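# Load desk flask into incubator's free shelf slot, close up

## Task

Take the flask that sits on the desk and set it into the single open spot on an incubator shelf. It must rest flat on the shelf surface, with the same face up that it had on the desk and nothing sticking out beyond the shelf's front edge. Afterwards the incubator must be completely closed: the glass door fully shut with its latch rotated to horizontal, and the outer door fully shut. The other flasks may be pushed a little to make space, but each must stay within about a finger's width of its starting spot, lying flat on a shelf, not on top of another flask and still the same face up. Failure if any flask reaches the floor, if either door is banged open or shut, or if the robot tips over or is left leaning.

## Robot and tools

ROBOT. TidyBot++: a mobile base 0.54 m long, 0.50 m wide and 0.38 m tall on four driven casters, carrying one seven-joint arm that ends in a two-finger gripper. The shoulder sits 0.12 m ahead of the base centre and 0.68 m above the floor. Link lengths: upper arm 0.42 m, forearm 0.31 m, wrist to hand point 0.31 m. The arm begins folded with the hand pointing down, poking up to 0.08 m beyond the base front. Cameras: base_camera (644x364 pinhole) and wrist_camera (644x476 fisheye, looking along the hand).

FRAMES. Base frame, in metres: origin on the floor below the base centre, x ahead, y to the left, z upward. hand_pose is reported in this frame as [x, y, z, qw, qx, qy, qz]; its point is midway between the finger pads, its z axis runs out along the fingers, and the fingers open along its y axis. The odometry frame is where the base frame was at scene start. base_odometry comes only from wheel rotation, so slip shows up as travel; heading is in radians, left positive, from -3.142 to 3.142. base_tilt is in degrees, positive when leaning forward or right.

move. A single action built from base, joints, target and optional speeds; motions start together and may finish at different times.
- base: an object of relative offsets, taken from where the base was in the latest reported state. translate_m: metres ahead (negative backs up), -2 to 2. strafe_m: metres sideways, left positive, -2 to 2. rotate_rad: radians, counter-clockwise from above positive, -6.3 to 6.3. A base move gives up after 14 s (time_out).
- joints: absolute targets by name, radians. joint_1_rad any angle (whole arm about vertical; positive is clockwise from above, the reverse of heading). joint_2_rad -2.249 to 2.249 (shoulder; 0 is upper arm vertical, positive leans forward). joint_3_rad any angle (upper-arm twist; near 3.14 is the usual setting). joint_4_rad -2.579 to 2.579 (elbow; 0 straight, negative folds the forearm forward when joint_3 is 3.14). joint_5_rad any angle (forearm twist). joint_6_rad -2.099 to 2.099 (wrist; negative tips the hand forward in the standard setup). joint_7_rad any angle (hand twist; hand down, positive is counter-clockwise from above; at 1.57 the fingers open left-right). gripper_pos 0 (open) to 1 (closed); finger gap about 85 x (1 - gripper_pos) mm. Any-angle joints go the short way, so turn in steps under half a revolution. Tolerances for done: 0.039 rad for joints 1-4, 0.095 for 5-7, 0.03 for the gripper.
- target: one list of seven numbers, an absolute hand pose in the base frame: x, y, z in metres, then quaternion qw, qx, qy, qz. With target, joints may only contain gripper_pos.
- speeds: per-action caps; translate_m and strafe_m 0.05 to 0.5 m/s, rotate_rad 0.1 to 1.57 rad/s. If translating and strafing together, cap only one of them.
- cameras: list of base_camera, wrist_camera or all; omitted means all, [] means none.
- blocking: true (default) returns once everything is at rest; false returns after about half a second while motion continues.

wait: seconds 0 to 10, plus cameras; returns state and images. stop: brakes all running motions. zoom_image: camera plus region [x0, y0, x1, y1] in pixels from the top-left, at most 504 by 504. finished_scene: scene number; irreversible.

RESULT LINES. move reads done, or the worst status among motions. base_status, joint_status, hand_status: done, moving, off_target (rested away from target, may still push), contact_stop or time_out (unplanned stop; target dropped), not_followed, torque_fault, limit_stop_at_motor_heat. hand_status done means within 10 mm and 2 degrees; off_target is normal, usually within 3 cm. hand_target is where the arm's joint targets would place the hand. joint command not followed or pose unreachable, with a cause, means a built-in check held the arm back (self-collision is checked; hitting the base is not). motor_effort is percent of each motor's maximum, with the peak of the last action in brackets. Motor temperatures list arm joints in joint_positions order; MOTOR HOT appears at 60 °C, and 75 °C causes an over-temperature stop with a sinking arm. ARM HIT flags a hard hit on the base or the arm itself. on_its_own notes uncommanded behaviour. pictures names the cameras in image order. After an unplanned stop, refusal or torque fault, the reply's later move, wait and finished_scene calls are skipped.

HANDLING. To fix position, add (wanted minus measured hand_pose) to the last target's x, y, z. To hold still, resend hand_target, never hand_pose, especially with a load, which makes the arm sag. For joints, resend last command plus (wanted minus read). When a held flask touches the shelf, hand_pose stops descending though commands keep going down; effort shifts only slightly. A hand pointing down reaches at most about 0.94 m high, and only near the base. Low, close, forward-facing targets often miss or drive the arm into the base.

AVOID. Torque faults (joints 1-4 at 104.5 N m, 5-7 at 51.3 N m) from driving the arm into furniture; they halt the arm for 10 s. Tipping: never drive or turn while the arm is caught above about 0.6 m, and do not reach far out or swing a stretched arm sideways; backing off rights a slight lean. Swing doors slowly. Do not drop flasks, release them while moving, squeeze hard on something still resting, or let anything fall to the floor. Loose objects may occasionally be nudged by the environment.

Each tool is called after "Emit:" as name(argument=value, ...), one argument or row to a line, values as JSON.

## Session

Emit:
move(
)

Scene clock: 0.00 s.
Motor temperatures (°C): [31 21 23 30 35 33 39]
base_odometry: x=+0.000 y=+0.000 heading=+0.000
base_tilt: forward=+0.0 right=-0.3
base_status: not commanded
joint_positions: joint_1_rad=-0.016 joint_2_rad=-0.363 joint_3_rad=+3.131 joint_4_rad=-2.532 joint_5_rad=-0.012 joint_6_rad=-0.839 joint_7_rad=+1.534 gripper_pos=+0.000
joint_status: not commanded
motor_effort: joint_1_rad=+1 joint_2_rad=-1 joint_3_rad=+0 joint_4_rad=+15 joint_5_rad=+0 joint_6_rad=+2 joint_7_rad=+0
hand_pose: x=+0.2705 y=+0.0078 z=+0.5895 quat_wxyz=(-0.005, +0.998, -0.009, +0.067) (m; base frame)
hand_target: x=+0.2707 y=+0.0078 z=+0.5896 quat_wxyz=(-0.005, +0.998, -0.009, +0.067) (m; base frame)
hand_status: not commanded
pictures: base_camera, wrist_camera

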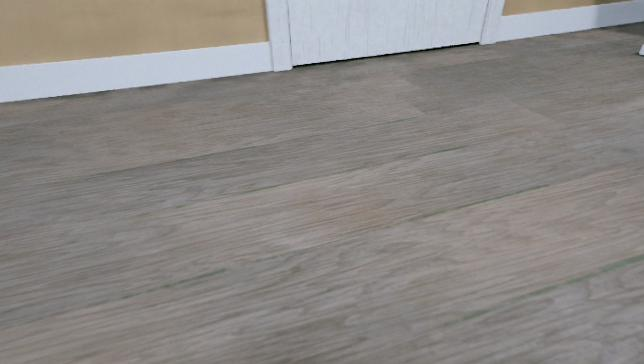

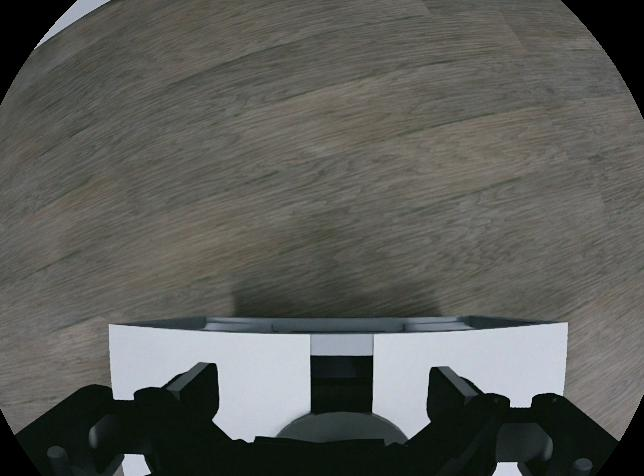

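Emit:
move(
  joints={"joint_1_rad":0.0,"joint_2_rad":-0.342,"joint_3_rad":3.14,"joint_4_rad":-2.506,"joint_5_rad":0.0,"joint_6_rad":0.6,"joint_7_rad":1.57},
)

Emit:
move(
  base={"rotate_rad": -1.2},
)

Emit:
move(
  base={"rotate_rad": 2.4},
)

Scene clock: 6.33 s.
Motor temperatures (°C): [31 21 23 30 35 33 39]
move: done
base_odometry: x=+0.000 y=+0.000 heading=+0.000
base_tilt: forward=+0.1 right=-0.3
base_status: not commanded
joint_positions: joint_1_rad=-0.014 joint_2_rad=-0.355 joint_3_rad=+3.131 joint_4_rad=-2.516 joint_5_rad=-0.012 joint_6_rad=+0.556 joint_7_rad=+1.534 gripper_pos=+0.000
joint_status: all done
motor_effort: joint_1_rad=+0(2) joint_2_rad=-6(7) joint_3_rad=+0(1) joint_4_rad=+19(20) joint_5_rad=+0(1) joint_6_rad=+9(9) joint_7_rad=+1(2)
hand_pose: x=+0.5446 y=+0.0104 z=+0.8908 quat_wxyz=(-0.021, +0.719, -0.009, +0.695) (m; base frame)
hand_target: x=+0.5498 y=+0.0021 z=+0.9046 quat_wxyz=(-0.001, +0.705, +0.000, +0.710) (m; base frame)
hand_status: not commanded
pictures: base_camera, wrist_camera

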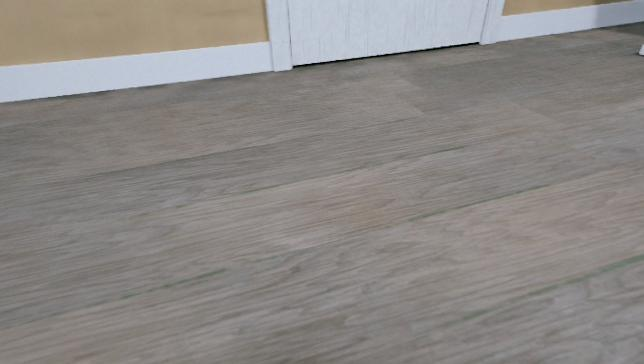

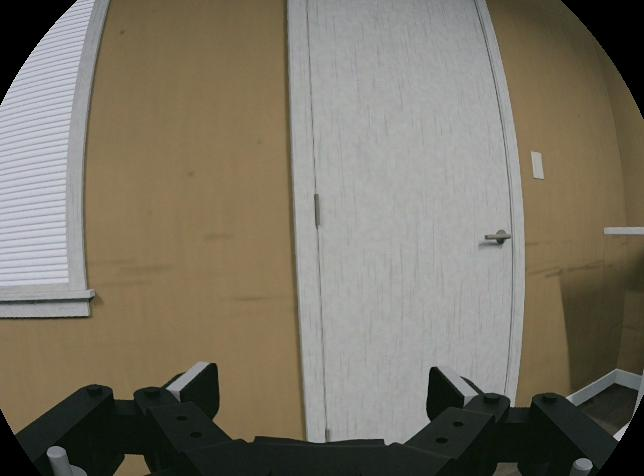

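Scene clock: 8.40 s.
Motor temperatures (°C): [31 21 23 30 35 33 39]
move: done
base_odometry: x=+0.000 y=+0.000 heading=-1.200
base_tilt: forward=+0.0 right=-0.3
base_status: done
joint_positions: joint_1_rad=-0.007 joint_2_rad=-0.355 joint_3_rad=+3.131 joint_4_rad=-2.516 joint_5_rad=-0.012 joint_6_rad=+0.557 joint_7_rad=+1.534 gripper_pos=+0.000
joint_status: not commanded
motor_effort: joint_1_rad=+0(2) joint_2_rad=-6(7) joint_3_rad=+0(2) joint_4_rad=+19(20) joint_5_rad=+1(1) joint_6_rad=+9(9) joint_7_rad=+0(1)
hand_pose: x=+0.5449 y=+0.0073 z=+0.8906 quat_wxyz=(-0.019, +0.719, -0.012, +0.695) (m; base frame)
hand_target: x=+0.5498 y=+0.0021 z=+0.9046 quat_wxyz=(-0.001, +0.705, +0.000, +0.710) (m; base frame)
hand_status: not commanded
pictures: base_camera, wrist_camera

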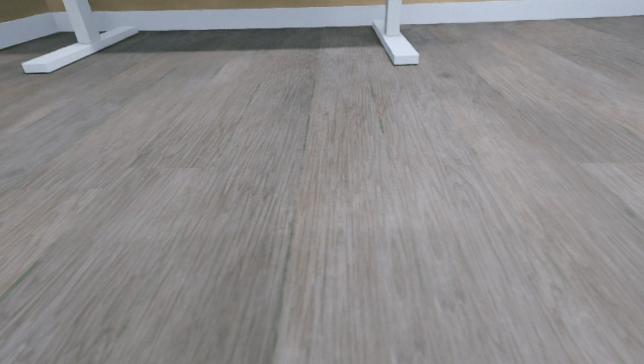

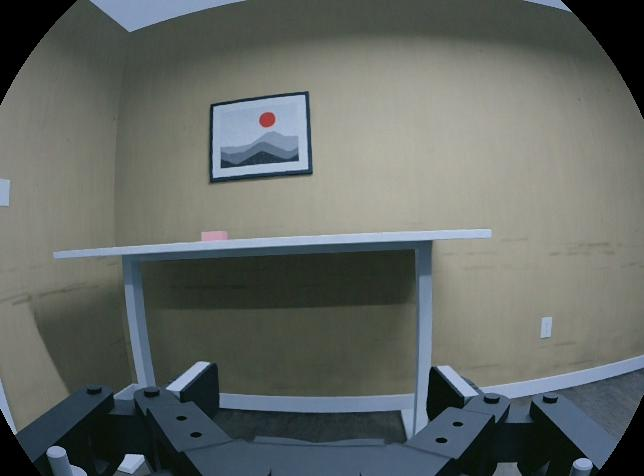

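Scene clock: 11.37 s.
Motor temperatures (°C): [31 21 23 30 35 33 39]
move: done
base_odometry: x=+0.000 y=+0.000 heading=+1.200
base_tilt: forward=+0.0 right=-0.4
base_status: done
joint_positions: joint_1_rad=-0.004 joint_2_rad=-0.353 joint_3_rad=+3.133 joint_4_rad=-2.516 joint_5_rad=-0.012 joint_6_rad=+0.557 joint_7_rad=+1.534 gripper_pos=+0.000
joint_status: not commanded
motor_effort: joint_1_rad=+0(2) joint_2_rad=-6(7) joint_3_rad=-1(2) joint_4_rad=+19(20) joint_5_rad=+0(1) joint_6_rad=+9(9) joint_7_rad=+0(1)
hand_pose: x=+0.5453 y=+0.0054 z=+0.8899 quat_wxyz=(-0.017, +0.719, -0.014, +0.694) (m; base frame)
hand_target: x=+0.5498 y=+0.0021 z=+0.9046 quat_wxyz=(-0.001, +0.705, +0.000, +0.710) (m; base frame)
hand_status: not commanded
pictures: base_camera, wrist_camera

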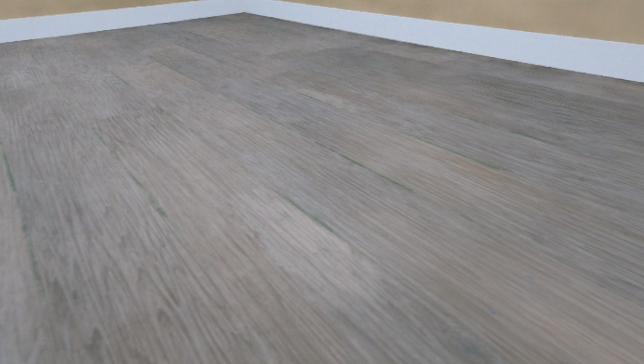

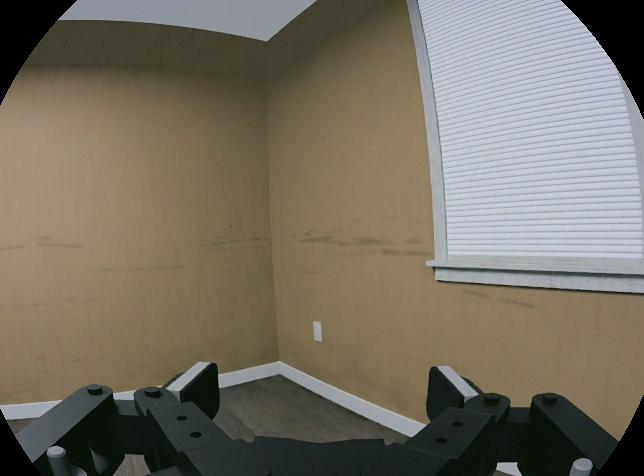

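Emit:
move(
  base={"rotate_rad": 1.3},
)

Emit:
move(
  base={"rotate_rad": 1.2},
)

Scene clock: 16.23 s.
Motor temperatures (°C): [31 21 23 30 35 33 39]
move: done
base_odometry: x=+0.000 y=+0.000 heading=+2.500
base_tilt: forward=+0.0 right=-0.3
base_status: done
joint_positions: joint_1_rad=-0.004 joint_2_rad=-0.353 joint_3_rad=+3.133 joint_4_rad=-2.516 joint_5_rad=-0.012 joint_6_rad=+0.557 joint_7_rad=+1.534 gripper_pos=+0.000
joint_status: not commanded
motor_effort: joint_1_rad=-1(2) joint_2_rad=-6(7) joint_3_rad=+0(2) joint_4_rad=+19(20) joint_5_rad=+0(1) joint_6_rad=+9(9) joint_7_rad=+1(1)
hand_pose: x=+0.5453 y=+0.0053 z=+0.8899 quat_wxyz=(-0.017, +0.719, -0.014, +0.694) (m; base frame)
hand_target: x=+0.5498 y=+0.0021 z=+0.9046 quat_wxyz=(-0.001, +0.705, +0.000, +0.710) (m; base frame)
hand_status: not commanded
pictures: base_camera, wrist_camera

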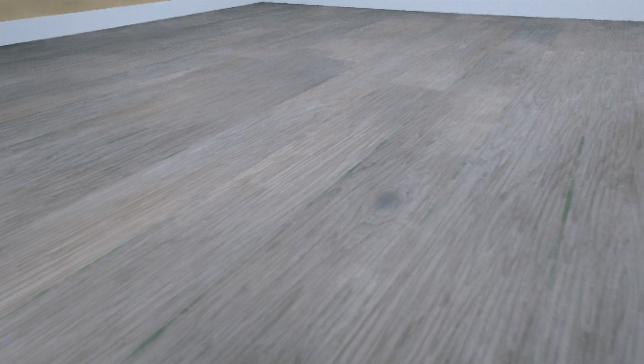

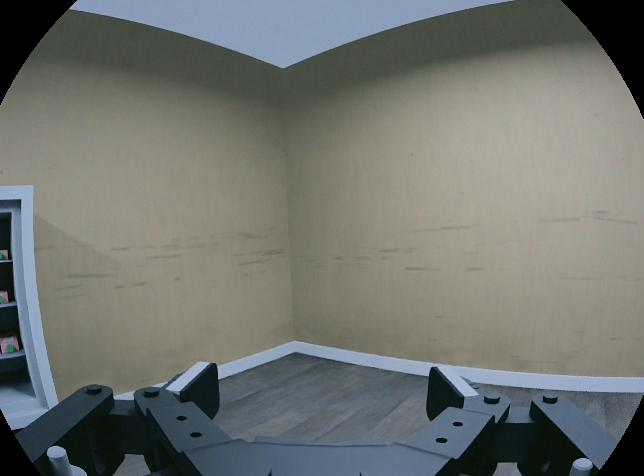

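Scene clock: 18.27 s.
Motor temperatures (°C): [31 21 23 30 35 33 39]
move: done
base_odometry: x=+0.000 y=+0.000 heading=-2.584
base_tilt: forward=+0.0 right=-0.4
base_status: done
joint_positions: joint_1_rad=-0.004 joint_2_rad=-0.353 joint_3_rad=+3.133 joint_4_rad=-2.516 joint_5_rad=-0.012 joint_6_rad=+0.557 joint_7_rad=+1.534 gripper_pos=+0.000
joint_status: not commanded
motor_effort: joint_1_rad=+0(2) joint_2_rad=-6(7) joint_3_rad=-1(2) joint_4_rad=+19(20) joint_5_rad=+0(1) joint_6_rad=+9(9) joint_7_rad=+0(1)
hand_pose: x=+0.5453 y=+0.0052 z=+0.8900 quat_wxyz=(-0.017, +0.719, -0.014, +0.694) (m; base frame)
hand_target: x=+0.5498 y=+0.0021 z=+0.9046 quat_wxyz=(-0.001, +0.705, +0.000, +0.710) (m; base frame)
hand_status: not commanded
pictures: base_camera, wrist_camera

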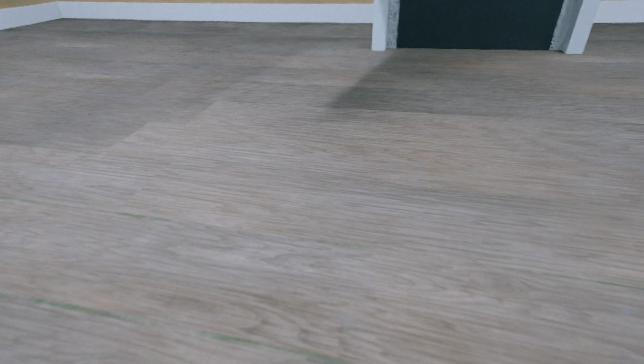

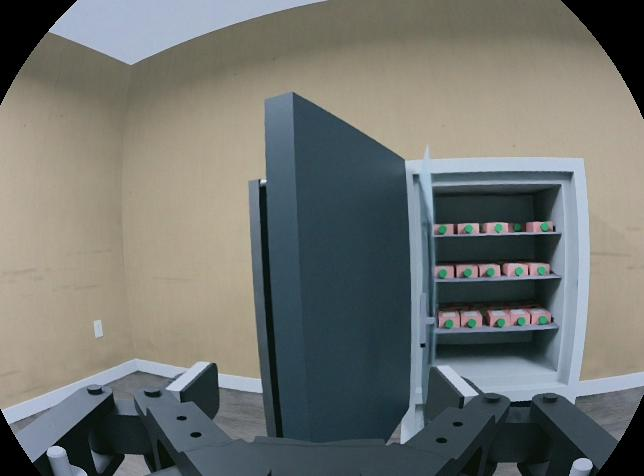

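Emit:
zoom_image(
  camera="wrist_camera",
  region=[390, 130, 610, 410],
)

Scaled by 1.800.

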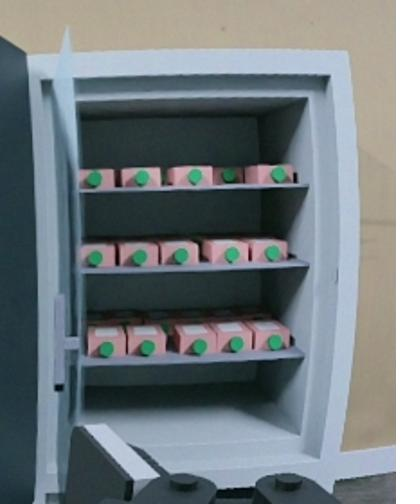

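Emit:
move(
  base={"rotate_rad": 1.194},
  joints={"joint_1_rad":0.02,"joint_2_rad":-0.119,"joint_3_rad":3.14,"joint_4_rad":-1.059,"joint_5_rad":0.0,"joint_6_rad":-1.15,"joint_7_rad":1.64},
)

Emit:
move(
  base={"translate_m": 0.378, "strafe_m": 0.622},
)

Scene clock: 97.30 s.
Motor temperatures (°C): [31 21 23 30 35 33 39]
move: done
base_odometry: x=+0.000 y=+0.000 heading=-1.390
base_tilt: forward=+0.1 right=-0.3
base_status: done
joint_positions: joint_1_rad=+0.007 joint_2_rad=-0.134 joint_3_rad=+3.133 joint_4_rad=-1.078 joint_5_rad=-0.012 joint_6_rad=-1.094 joint_7_rad=+1.565 gripper_pos=+0.000
joint_status: all done
motor_effort: joint_1_rad=+0(3) joint_2_rad=-13(15) joint_3_rad=-1(3) joint_4_rad=+18(23) joint_5_rad=+0(1) joint_6_rad=+8(10) joint_7_rad=+0(2)
hand_pose: x=+0.5953 y=+0.0064 z=+1.1428 quat_wxyz=(-0.008, +0.852, -0.001, +0.524) (m; base frame)
hand_target: x=+0.5931 y=-0.0073 z=+1.1305 quat_wxyz=(+0.022, +0.865, +0.022, +0.501) (m; base frame)
hand_status: not commanded
pictures: base_camera, wrist_camera

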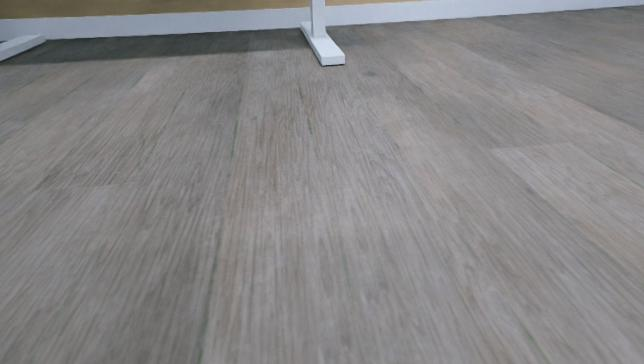

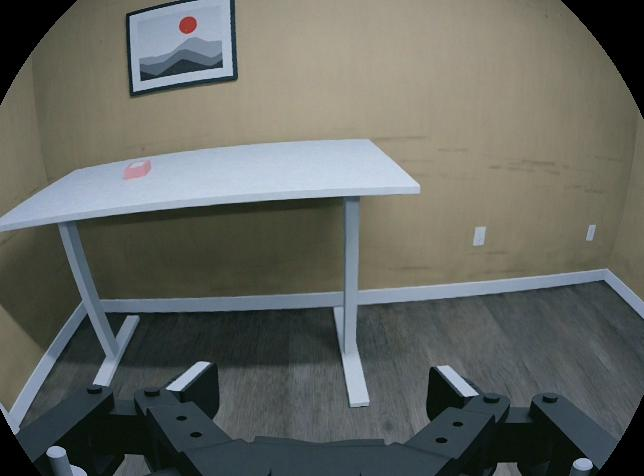

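Scene clock: 100.07 s.
Motor temperatures (°C): [31 21 23 30 35 33 39]
move: done
base_odometry: x=+0.680 y=-0.260 heading=-1.389
base_tilt: forward=+0.0 right=-0.3
base_status: done
joint_positions: joint_1_rad=+0.012 joint_2_rad=-0.124 joint_3_rad=+3.133 joint_4_rad=-1.077 joint_5_rad=-0.012 joint_6_rad=-1.097 joint_7_rad=+1.565 gripper_pos=+0.000
joint_status: not commanded
motor_effort: joint_1_rad=+0(2) joint_2_rad=-14(15) joint_3_rad=+0(2) joint_4_rad=+19(19) joint_5_rad=+0(1) joint_6_rad=+8(8) joint_7_rad=+1(1)
hand_pose: x=+0.5992 y=+0.0038 z=+1.1382 quat_wxyz=(-0.006, +0.855, -0.003, +0.519) (m; base frame)
hand_target: x=+0.5931 y=-0.0073 z=+1.1305 quat_wxyz=(+0.022, +0.865, +0.022, +0.501) (m; base frame)
hand_status: not commanded
pictures: base_camera, wrist_camera

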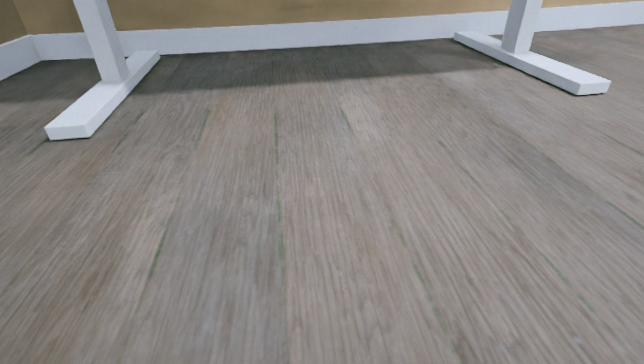

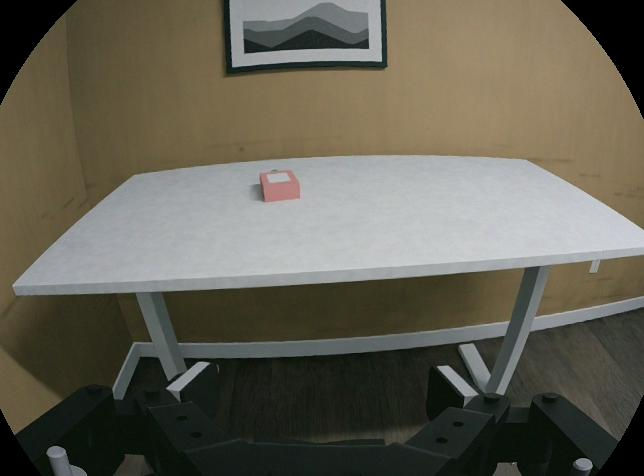

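Emit:
zoom_image(
  camera="wrist_camera",
  region=[220, 140, 340, 230],
)

Scaled by 4.200.

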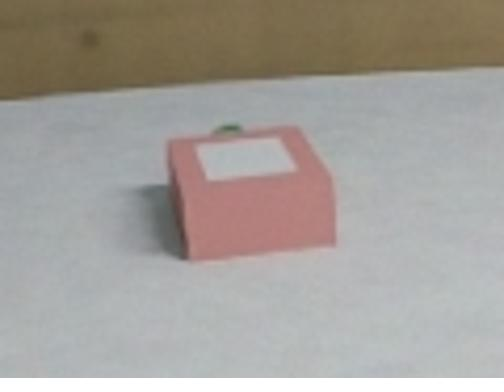

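Emit:
move(
  joints={"joint_1_rad":0.0,"joint_2_rad":0.241,"joint_3_rad":3.14,"joint_4_rad":-0.81,"joint_5_rad":0.0,"joint_6_rad":-1.18,"joint_7_rad":1.66},
)

Emit:
move(
  base={"translate_m": 0.491, "strafe_m": -0.130, "rotate_rad":0.249},
  speeds={"translate_m": 0.25},
)

Emit:
zoom_image(
  camera="wrist_camera",
  region=[200, 150, 450, 420],
)

Scene clock: 177.37 s.
Motor temperatures (°C): [31 21 23 30 35 33 39]
move: done
base_odometry: x=+0.680 y=-0.260 heading=-1.389
base_tilt: forward=+0.1 right=-0.3
base_status: not commanded
joint_positions: joint_1_rad=+0.012 joint_2_rad=+0.253 joint_3_rad=+3.133 joint_4_rad=-0.829 joint_5_rad=-0.012 joint_6_rad=-1.126 joint_7_rad=+1.585 gripper_pos=+0.000
joint_status: all done
motor_effort: joint_1_rad=+0(1) joint_2_rad=-29(33) joint_3_rad=-1(2) joint_4_rad=+19(22) joint_5_rad=+0(1) joint_6_rad=+7(9) joint_7_rad=+1(1)
hand_pose: x=+0.7518 y=+0.0019 z=+1.0518 quat_wxyz=(-0.003, +0.893, +0.004, +0.450) (m; base frame)
hand_target: x=+0.7381 y=+0.0022 z=+1.0557 quat_wxyz=(+0.019, +0.897, +0.041, +0.439) (m; base frame)
hand_status: not commanded
pictures: base_camera, wrist_camera

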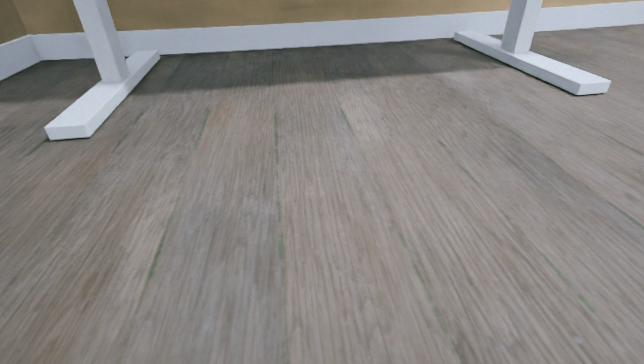

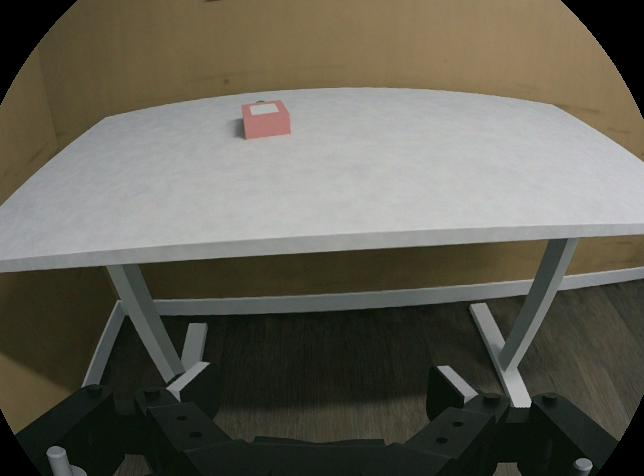

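Scene clock: 180.27 s.
Motor temperatures (°C): [31 21 23 30 35 33 39]
move: done
base_odometry: x=+0.641 y=-0.766 heading=-1.140
base_tilt: forward=+0.2 right=-0.4
base_status: done
joint_positions: joint_1_rad=-0.004 joint_2_rad=+0.250 joint_3_rad=+3.133 joint_4_rad=-0.827 joint_5_rad=-0.012 joint_6_rad=-1.129 joint_7_rad=+1.585 gripper_pos=+0.000
joint_status: not commanded
motor_effort: joint_1_rad=+0(4) joint_2_rad=-28(31) joint_3_rad=-1(3) joint_4_rad=+19(20) joint_5_rad=+0(1) joint_6_rad=+7(8) joint_7_rad=+0(1)
hand_pose: x=+0.7503 y=+0.0118 z=+1.0541 quat_wxyz=(-0.007, +0.892, +0.012, +0.451) (m; base frame)
hand_target: x=+0.7381 y=+0.0022 z=+1.0557 quat_wxyz=(+0.019, +0.897, +0.041, +0.439) (m; base frame)
hand_status: not commanded
pictures: base_camera, wrist_camera

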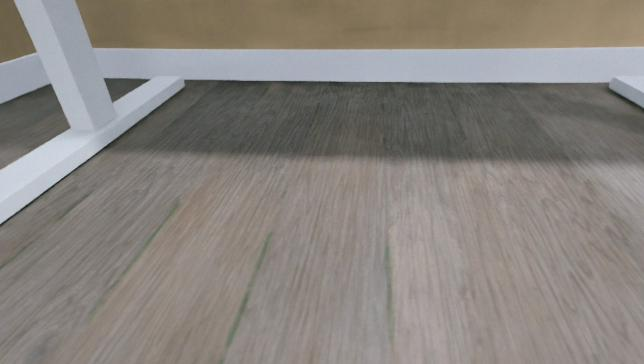

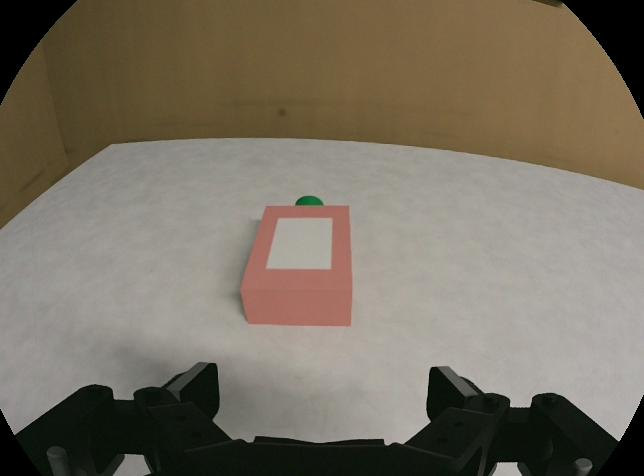

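Scaled by 1.867.

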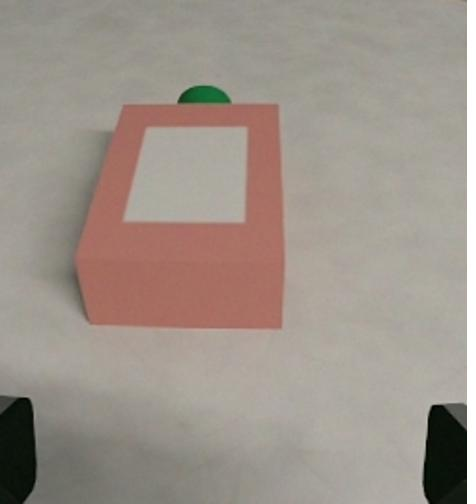

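Emit:
move(
  base={"strafe_m": 0.035, "rotate_rad":-0.02},
  speeds={"strafe_m": 0.1},
)

Emit:
move(
  joints={"joint_1_rad":0.0,"joint_2_rad":0.170,"joint_3_rad":3.14,"joint_4_rad":-1.123,"joint_5_rad":0.0,"joint_6_rad":-0.907,"joint_7_rad":1.66},
)

Emit:
zoom_image(
  camera="wrist_camera",
  region=[200, 150, 450, 420],
)

Scene clock: 194.47 s.
Motor temperatures (°C): [31 21 23 30 35 33 39]
move: done
base_odometry: x=+0.673 y=-0.752 heading=-1.160
base_tilt: forward=+0.1 right=-0.3
base_status: done
joint_positions: joint_1_rad=-0.004 joint_2_rad=+0.250 joint_3_rad=+3.134 joint_4_rad=-0.827 joint_5_rad=-0.012 joint_6_rad=-1.129 joint_7_rad=+1.585 gripper_pos=+0.000
joint_status: not commanded
motor_effort: joint_1_rad=+0(4) joint_2_rad=-28(30) joint_3_rad=-1(4) joint_4_rad=+19(20) joint_5_rad=+0(1) joint_6_rad=+7(8) joint_7_rad=+0(1)
hand_pose: x=+0.7503 y=+0.0113 z=+1.0541 quat_wxyz=(-0.006, +0.892, +0.011, +0.451) (m; base frame)
hand_target: x=+0.7381 y=+0.0022 z=+1.0557 quat_wxyz=(+0.019, +0.897, +0.041, +0.439) (m; base frame)
hand_status: not commanded
pictures: base_camera, wrist_camera

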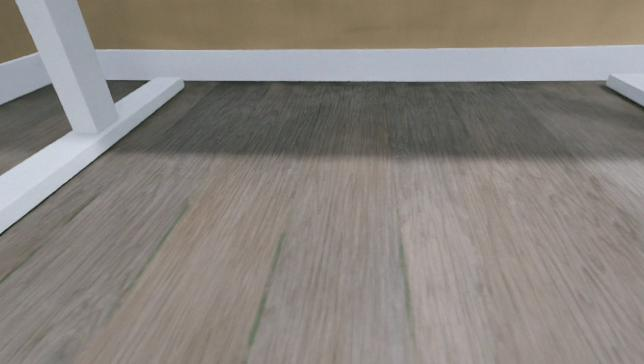

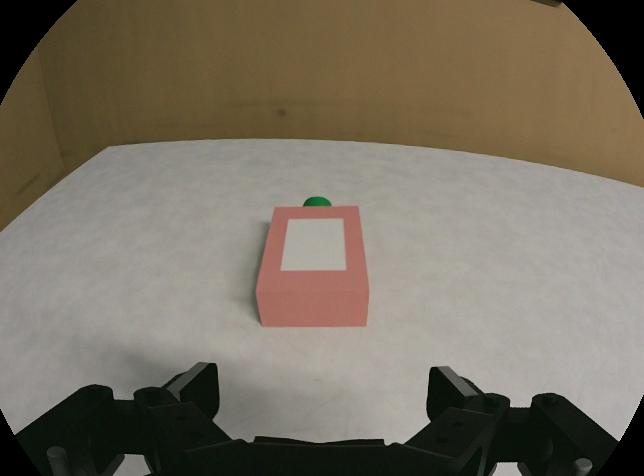

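Scene clock: 195.87 s.
Motor temperatures (°C): [31 21 23 30 35 33 39]
move: done
base_odometry: x=+0.673 y=-0.752 heading=-1.160
base_tilt: forward=+0.1 right=-0.3
base_status: not commanded
joint_positions: joint_1_rad=-0.004 joint_2_rad=+0.195 joint_3_rad=+3.134 joint_4_rad=-1.113 joint_5_rad=-0.012 joint_6_rad=-0.954 joint_7_rad=+1.585 gripper_pos=+0.000
joint_status: all done
motor_effort: joint_1_rad=-1(2) joint_2_rad=-27(29) joint_3_rad=-1(2) joint_4_rad=+20(22) joint_5_rad=+0(1) joint_6_rad=+7(8) joint_7_rad=+0(1)
hand_pose: x=+0.7437 y=+0.0112 z=+0.9782 quat_wxyz=(-0.006, +0.905, +0.010, +0.426) (m; base frame)
hand_target: x=+0.7442 y=+0.0022 z=+0.9995 quat_wxyz=(+0.020, +0.890, +0.040, +0.453) (m; base frame)
hand_status: not commanded
pictures: base_camera, wrist_camera

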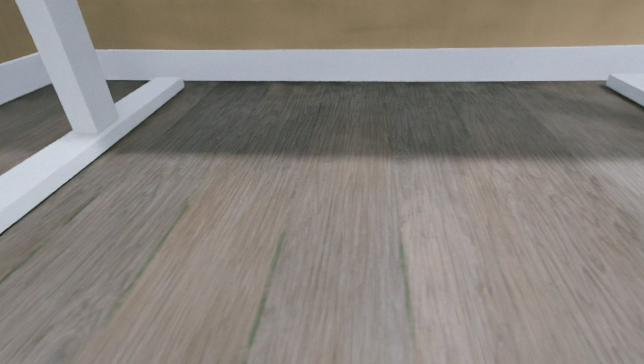

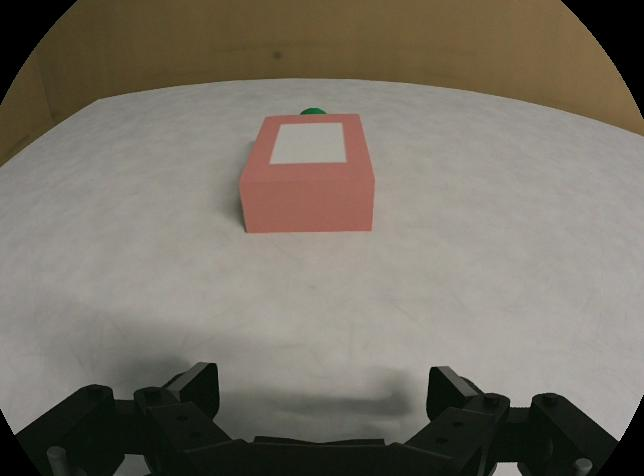

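Scaled by 1.867.

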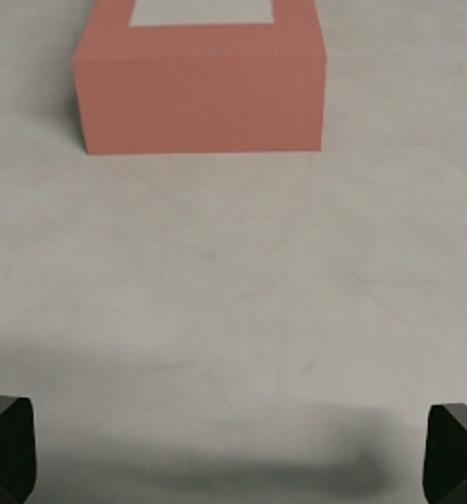

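Emit:
move(
  base={"strafe_m": 0.008},
  speeds={"strafe_m": 0.05},
  joints={"joint_2_rad":0.135,"joint_4_rad":-1.123,"joint_6_rad":-0.86},
)

Emit:
move(
  base={"translate_m": 0.08},
  speeds={"translate_m": 0.08},
)

Emit:
zoom_image(
  camera="wrist_camera",
  region=[200, 180, 450, 440],
)

Scene clock: 206.83 s.
Motor temperatures (°C): [31 21 23 30 35 33 39]
move: done
base_odometry: x=+0.680 y=-0.749 heading=-1.160
base_tilt: forward=+0.0 right=-0.3
base_status: done
joint_positions: joint_1_rad=-0.004 joint_2_rad=+0.150 joint_3_rad=+3.134 joint_4_rad=-1.116 joint_5_rad=-0.012 joint_6_rad=-0.902 joint_7_rad=+1.585 gripper_pos=+0.000
joint_status: all done
motor_effort: joint_1_rad=+0(3) joint_2_rad=-26(30) joint_3_rad=+0(2) joint_4_rad=+20(22) joint_5_rad=+0(1) joint_6_rad=+7(8) joint_7_rad=+1(1)
hand_pose: x=+0.7390 y=+0.0110 z=+1.0170 quat_wxyz=(-0.006, +0.884, +0.010, +0.468) (m; base frame)
hand_target: x=+0.7406 y=+0.0023 z=+1.0335 quat_wxyz=(+0.021, +0.871, +0.040, +0.489) (m; base frame)
hand_status: not commanded
pictures: base_camera, wrist_camera

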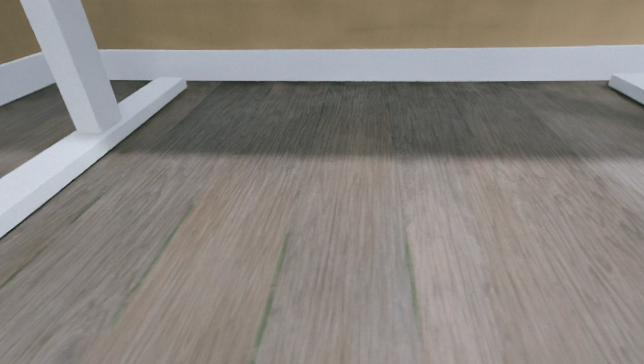

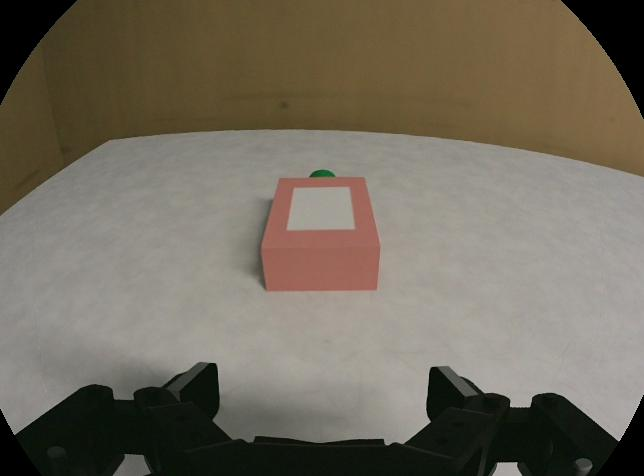

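Scene clock: 208.37 s.
Motor temperatures (°C): [31 21 23 30 35 33 39]
move: done
base_odometry: x=+0.712 y=-0.822 heading=-1.160
base_tilt: forward=+0.0 right=-0.3
base_status: done
joint_positions: joint_1_rad=-0.004 joint_2_rad=+0.146 joint_3_rad=+3.134 joint_4_rad=-1.117 joint_5_rad=-0.012 joint_6_rad=-0.901 joint_7_rad=+1.585 gripper_pos=+0.000
joint_status: not commanded
motor_effort: joint_1_rad=-1(2) joint_2_rad=-26(30) joint_3_rad=-1(2) joint_4_rad=+20(22) joint_5_rad=+0(1) joint_6_rad=+7(8) joint_7_rad=+0(1)
hand_pose: x=+0.7377 y=+0.0110 z=+1.0196 quat_wxyz=(-0.006, +0.883, +0.010, +0.470) (m; base frame)
hand_target: x=+0.7406 y=+0.0023 z=+1.0335 quat_wxyz=(+0.021, +0.871, +0.040, +0.489) (m; base frame)
hand_status: not commanded
pictures: base_camera, wrist_camera

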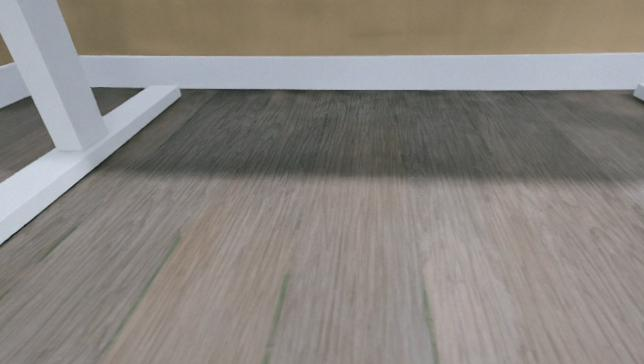

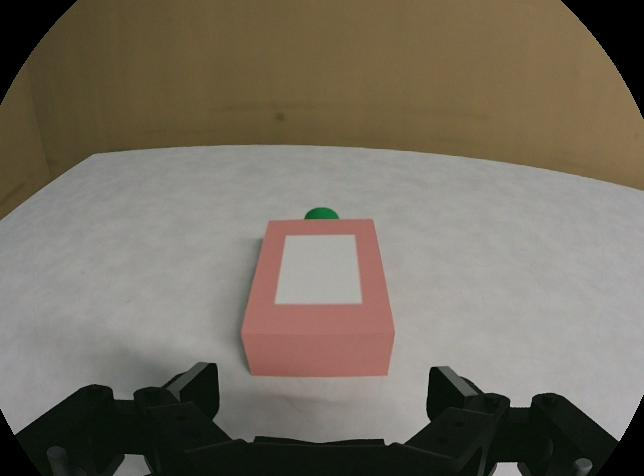

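Scaled by 1.938.

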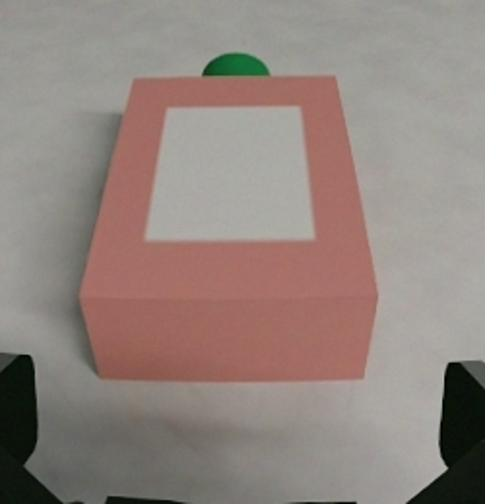

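Emit:
move(
  base={"strafe_m": 0.003},
  speeds={"strafe_m": 0.05},
  joints={"joint_2_rad":0.156,"joint_4_rad":-1.123,"joint_6_rad":-0.89},
)

Emit:
zoom_image(
  camera="wrist_camera",
  region=[200, 180, 450, 440],
)

Scene clock: 226.83 s.
Motor temperatures (°C): [31 21 23 30 35 33 39]
move: done
base_odometry: x=+0.715 y=-0.821 heading=-1.160
base_tilt: forward=+0.0 right=-0.3
base_status: done
joint_positions: joint_1_rad=-0.003 joint_2_rad=+0.152 joint_3_rad=+3.134 joint_4_rad=-1.117 joint_5_rad=-0.012 joint_6_rad=-0.901 joint_7_rad=+1.585 gripper_pos=+0.000
joint_status: all done
motor_effort: joint_1_rad=+0(3) joint_2_rad=-26(27) joint_3_rad=-1(3) joint_4_rad=+20(21) joint_5_rad=+0(1) joint_6_rad=+7(8) joint_7_rad=+0(1)
hand_pose: x=+0.7398 y=+0.0104 z=+1.0158 quat_wxyz=(-0.006, +0.884, +0.010, +0.467) (m; base frame)
hand_target: x=+0.7427 y=+0.0023 z=+1.0126 quat_wxyz=(+0.020, +0.883, +0.040, +0.467) (m; base frame)
hand_status: not commanded
pictures: base_camera, wrist_camera

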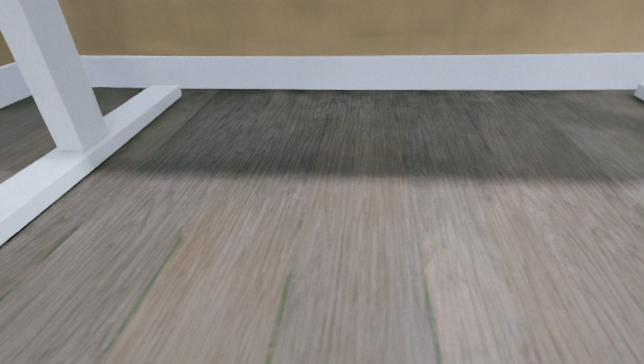

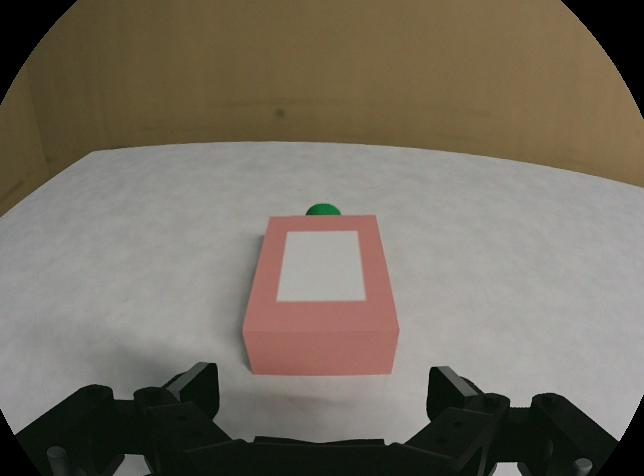

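Scaled by 1.938.

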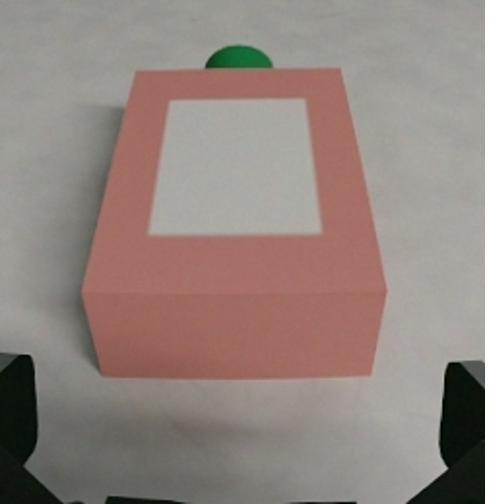

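Emit:
move(
  joints={"joint_2_rad":0.177,"joint_4_rad":-1.118,"joint_6_rad":-0.90},
)

Emit:
zoom_image(
  camera="wrist_camera",
  region=[200, 180, 450, 440],
)

Scene clock: 234.17 s.
Motor temperatures (°C): [31 21 23 30 35 33 39]
move: done
base_odometry: x=+0.715 y=-0.821 heading=-1.160
base_tilt: forward=+0.0 right=-0.3
base_status: not commanded
joint_positions: joint_1_rad=-0.003 joint_2_rad=+0.170 joint_3_rad=+3.134 joint_4_rad=-1.117 joint_5_rad=-0.012 joint_6_rad=-0.901 joint_7_rad=+1.585 gripper_pos=+0.000
joint_status: all done
motor_effort: joint_1_rad=-1(1) joint_2_rad=-27(28) joint_3_rad=-1(2) joint_4_rad=+21(21) joint_5_rad=+0(0) joint_6_rad=+7(8) joint_7_rad=+0(1)
hand_pose: x=+0.7458 y=+0.0104 z=+1.0045 quat_wxyz=(-0.006, +0.888, +0.010, +0.459) (m; base frame)
hand_target: x=+0.7481 y=+0.0022 z=+0.9997 quat_wxyz=(+0.020, +0.889, +0.040, +0.455) (m; base frame)
hand_status: not commanded
pictures: base_camera, wrist_camera

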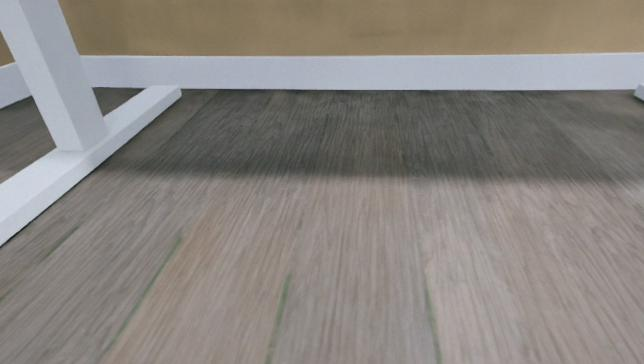

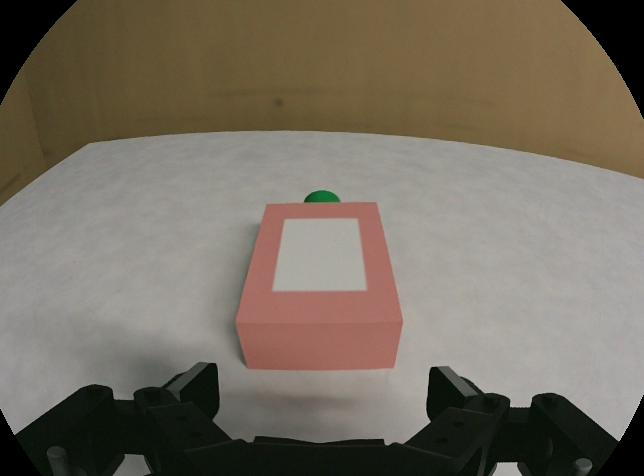

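Scaled by 1.938.

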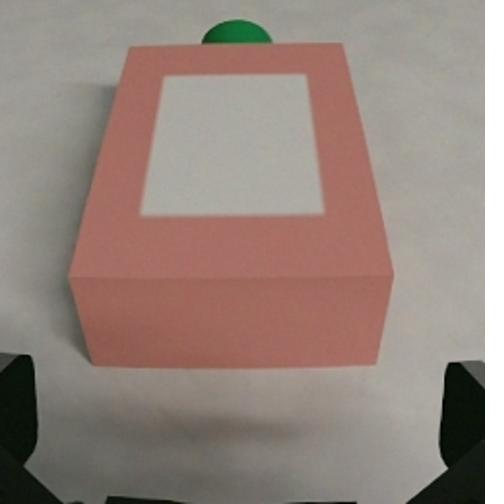

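Emit:
move(
  joints={"joint_2_rad":0.20,"joint_4_rad":-1.118,"joint_6_rad":-0.90},
)

Emit:
move(
  base={"translate_m": 0.03},
  speeds={"translate_m": 0.05},
)

Emit:
zoom_image(
  camera="wrist_camera",
  region=[200, 180, 450, 440],
)

Scene clock: 241.47 s.
Motor temperatures (°C): [31 21 23 30 35 33 39]
move: done
base_odometry: x=+0.715 y=-0.821 heading=-1.160
base_tilt: forward=+0.0 right=-0.3
base_status: not commanded
joint_positions: joint_1_rad=-0.003 joint_2_rad=+0.194 joint_3_rad=+3.134 joint_4_rad=-1.117 joint_5_rad=-0.012 joint_6_rad=-0.901 joint_7_rad=+1.585 gripper_pos=+0.000
joint_status: all done
motor_effort: joint_1_rad=+0(2) joint_2_rad=-28(29) joint_3_rad=-1(2) joint_4_rad=+21(21) joint_5_rad=+0(0) joint_6_rad=+7(8) joint_7_rad=+0(1)
hand_pose: x=+0.7532 y=+0.0105 z=+0.9895 quat_wxyz=(-0.006, +0.894, +0.010, +0.448) (m; base frame)
hand_target: x=+0.7553 y=+0.0022 z=+0.9851 quat_wxyz=(+0.019, +0.894, +0.041, +0.445) (m; base frame)
hand_status: not commanded
pictures: base_camera, wrist_camera

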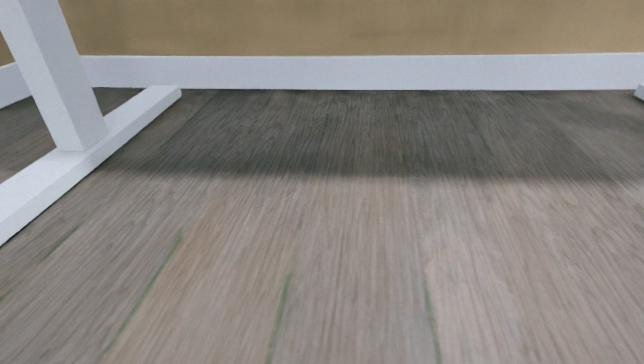

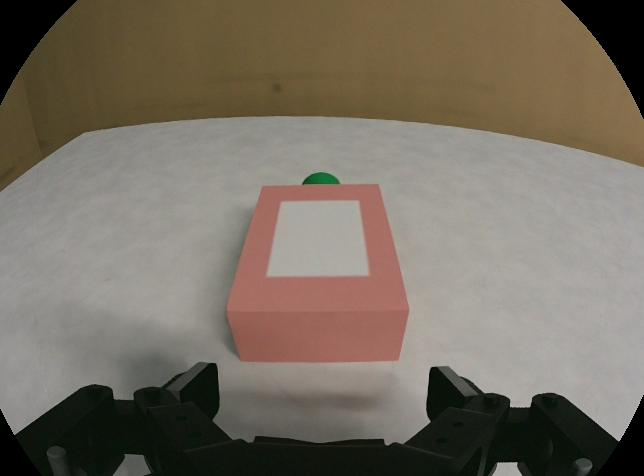

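Scene clock: 242.53 s.
Motor temperatures (°C): [31 21 23 30 35 33 39]
move: done
base_odometry: x=+0.727 y=-0.849 heading=-1.160
base_tilt: forward=+0.1 right=-0.3
base_status: done
joint_positions: joint_1_rad=-0.003 joint_2_rad=+0.199 joint_3_rad=+3.134 joint_4_rad=-1.117 joint_5_rad=-0.012 joint_6_rad=-0.901 joint_7_rad=+1.585 gripper_pos=+0.000
joint_status: not commanded
motor_effort: joint_1_rad=+0(1) joint_2_rad=-28(30) joint_3_rad=-1(2) joint_4_rad=+21(21) joint_5_rad=+0(0) joint_6_rad=+7(8) joint_7_rad=+0(1)
hand_pose: x=+0.7548 y=+0.0105 z=+0.9863 quat_wxyz=(-0.006, +0.895, +0.010, +0.446) (m; base frame)
hand_target: x=+0.7553 y=+0.0022 z=+0.9851 quat_wxyz=(+0.019, +0.894, +0.041, +0.445) (m; base frame)
hand_status: not commanded
pictures: base_camera, wrist_camera

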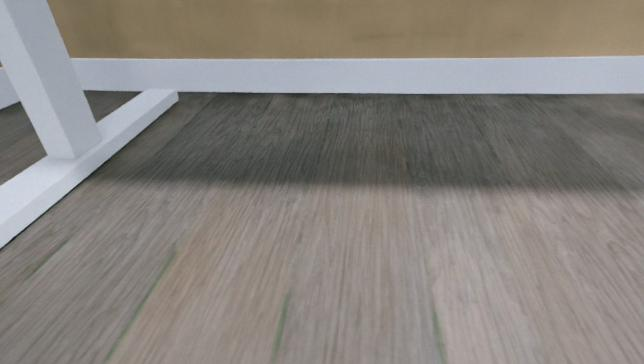

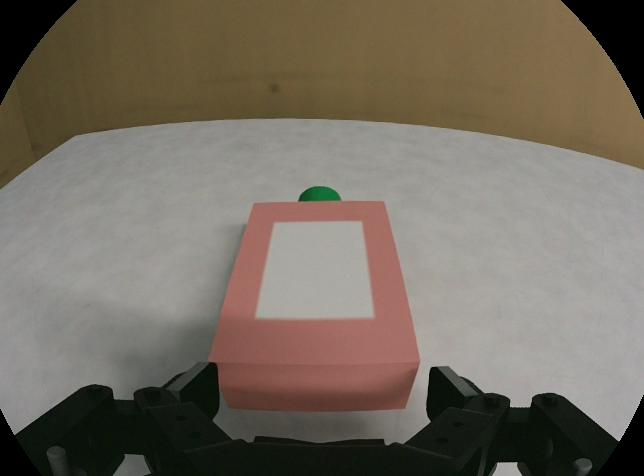

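Scaled by 1.938.

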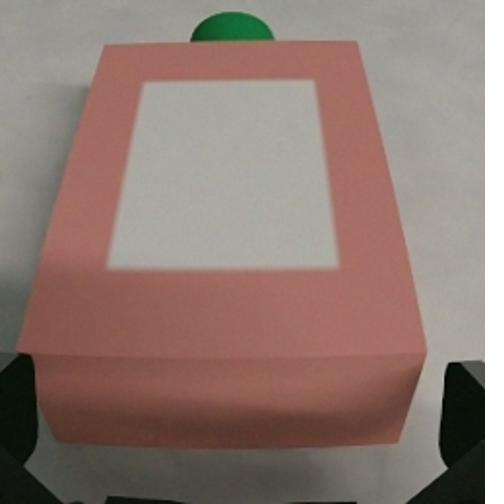

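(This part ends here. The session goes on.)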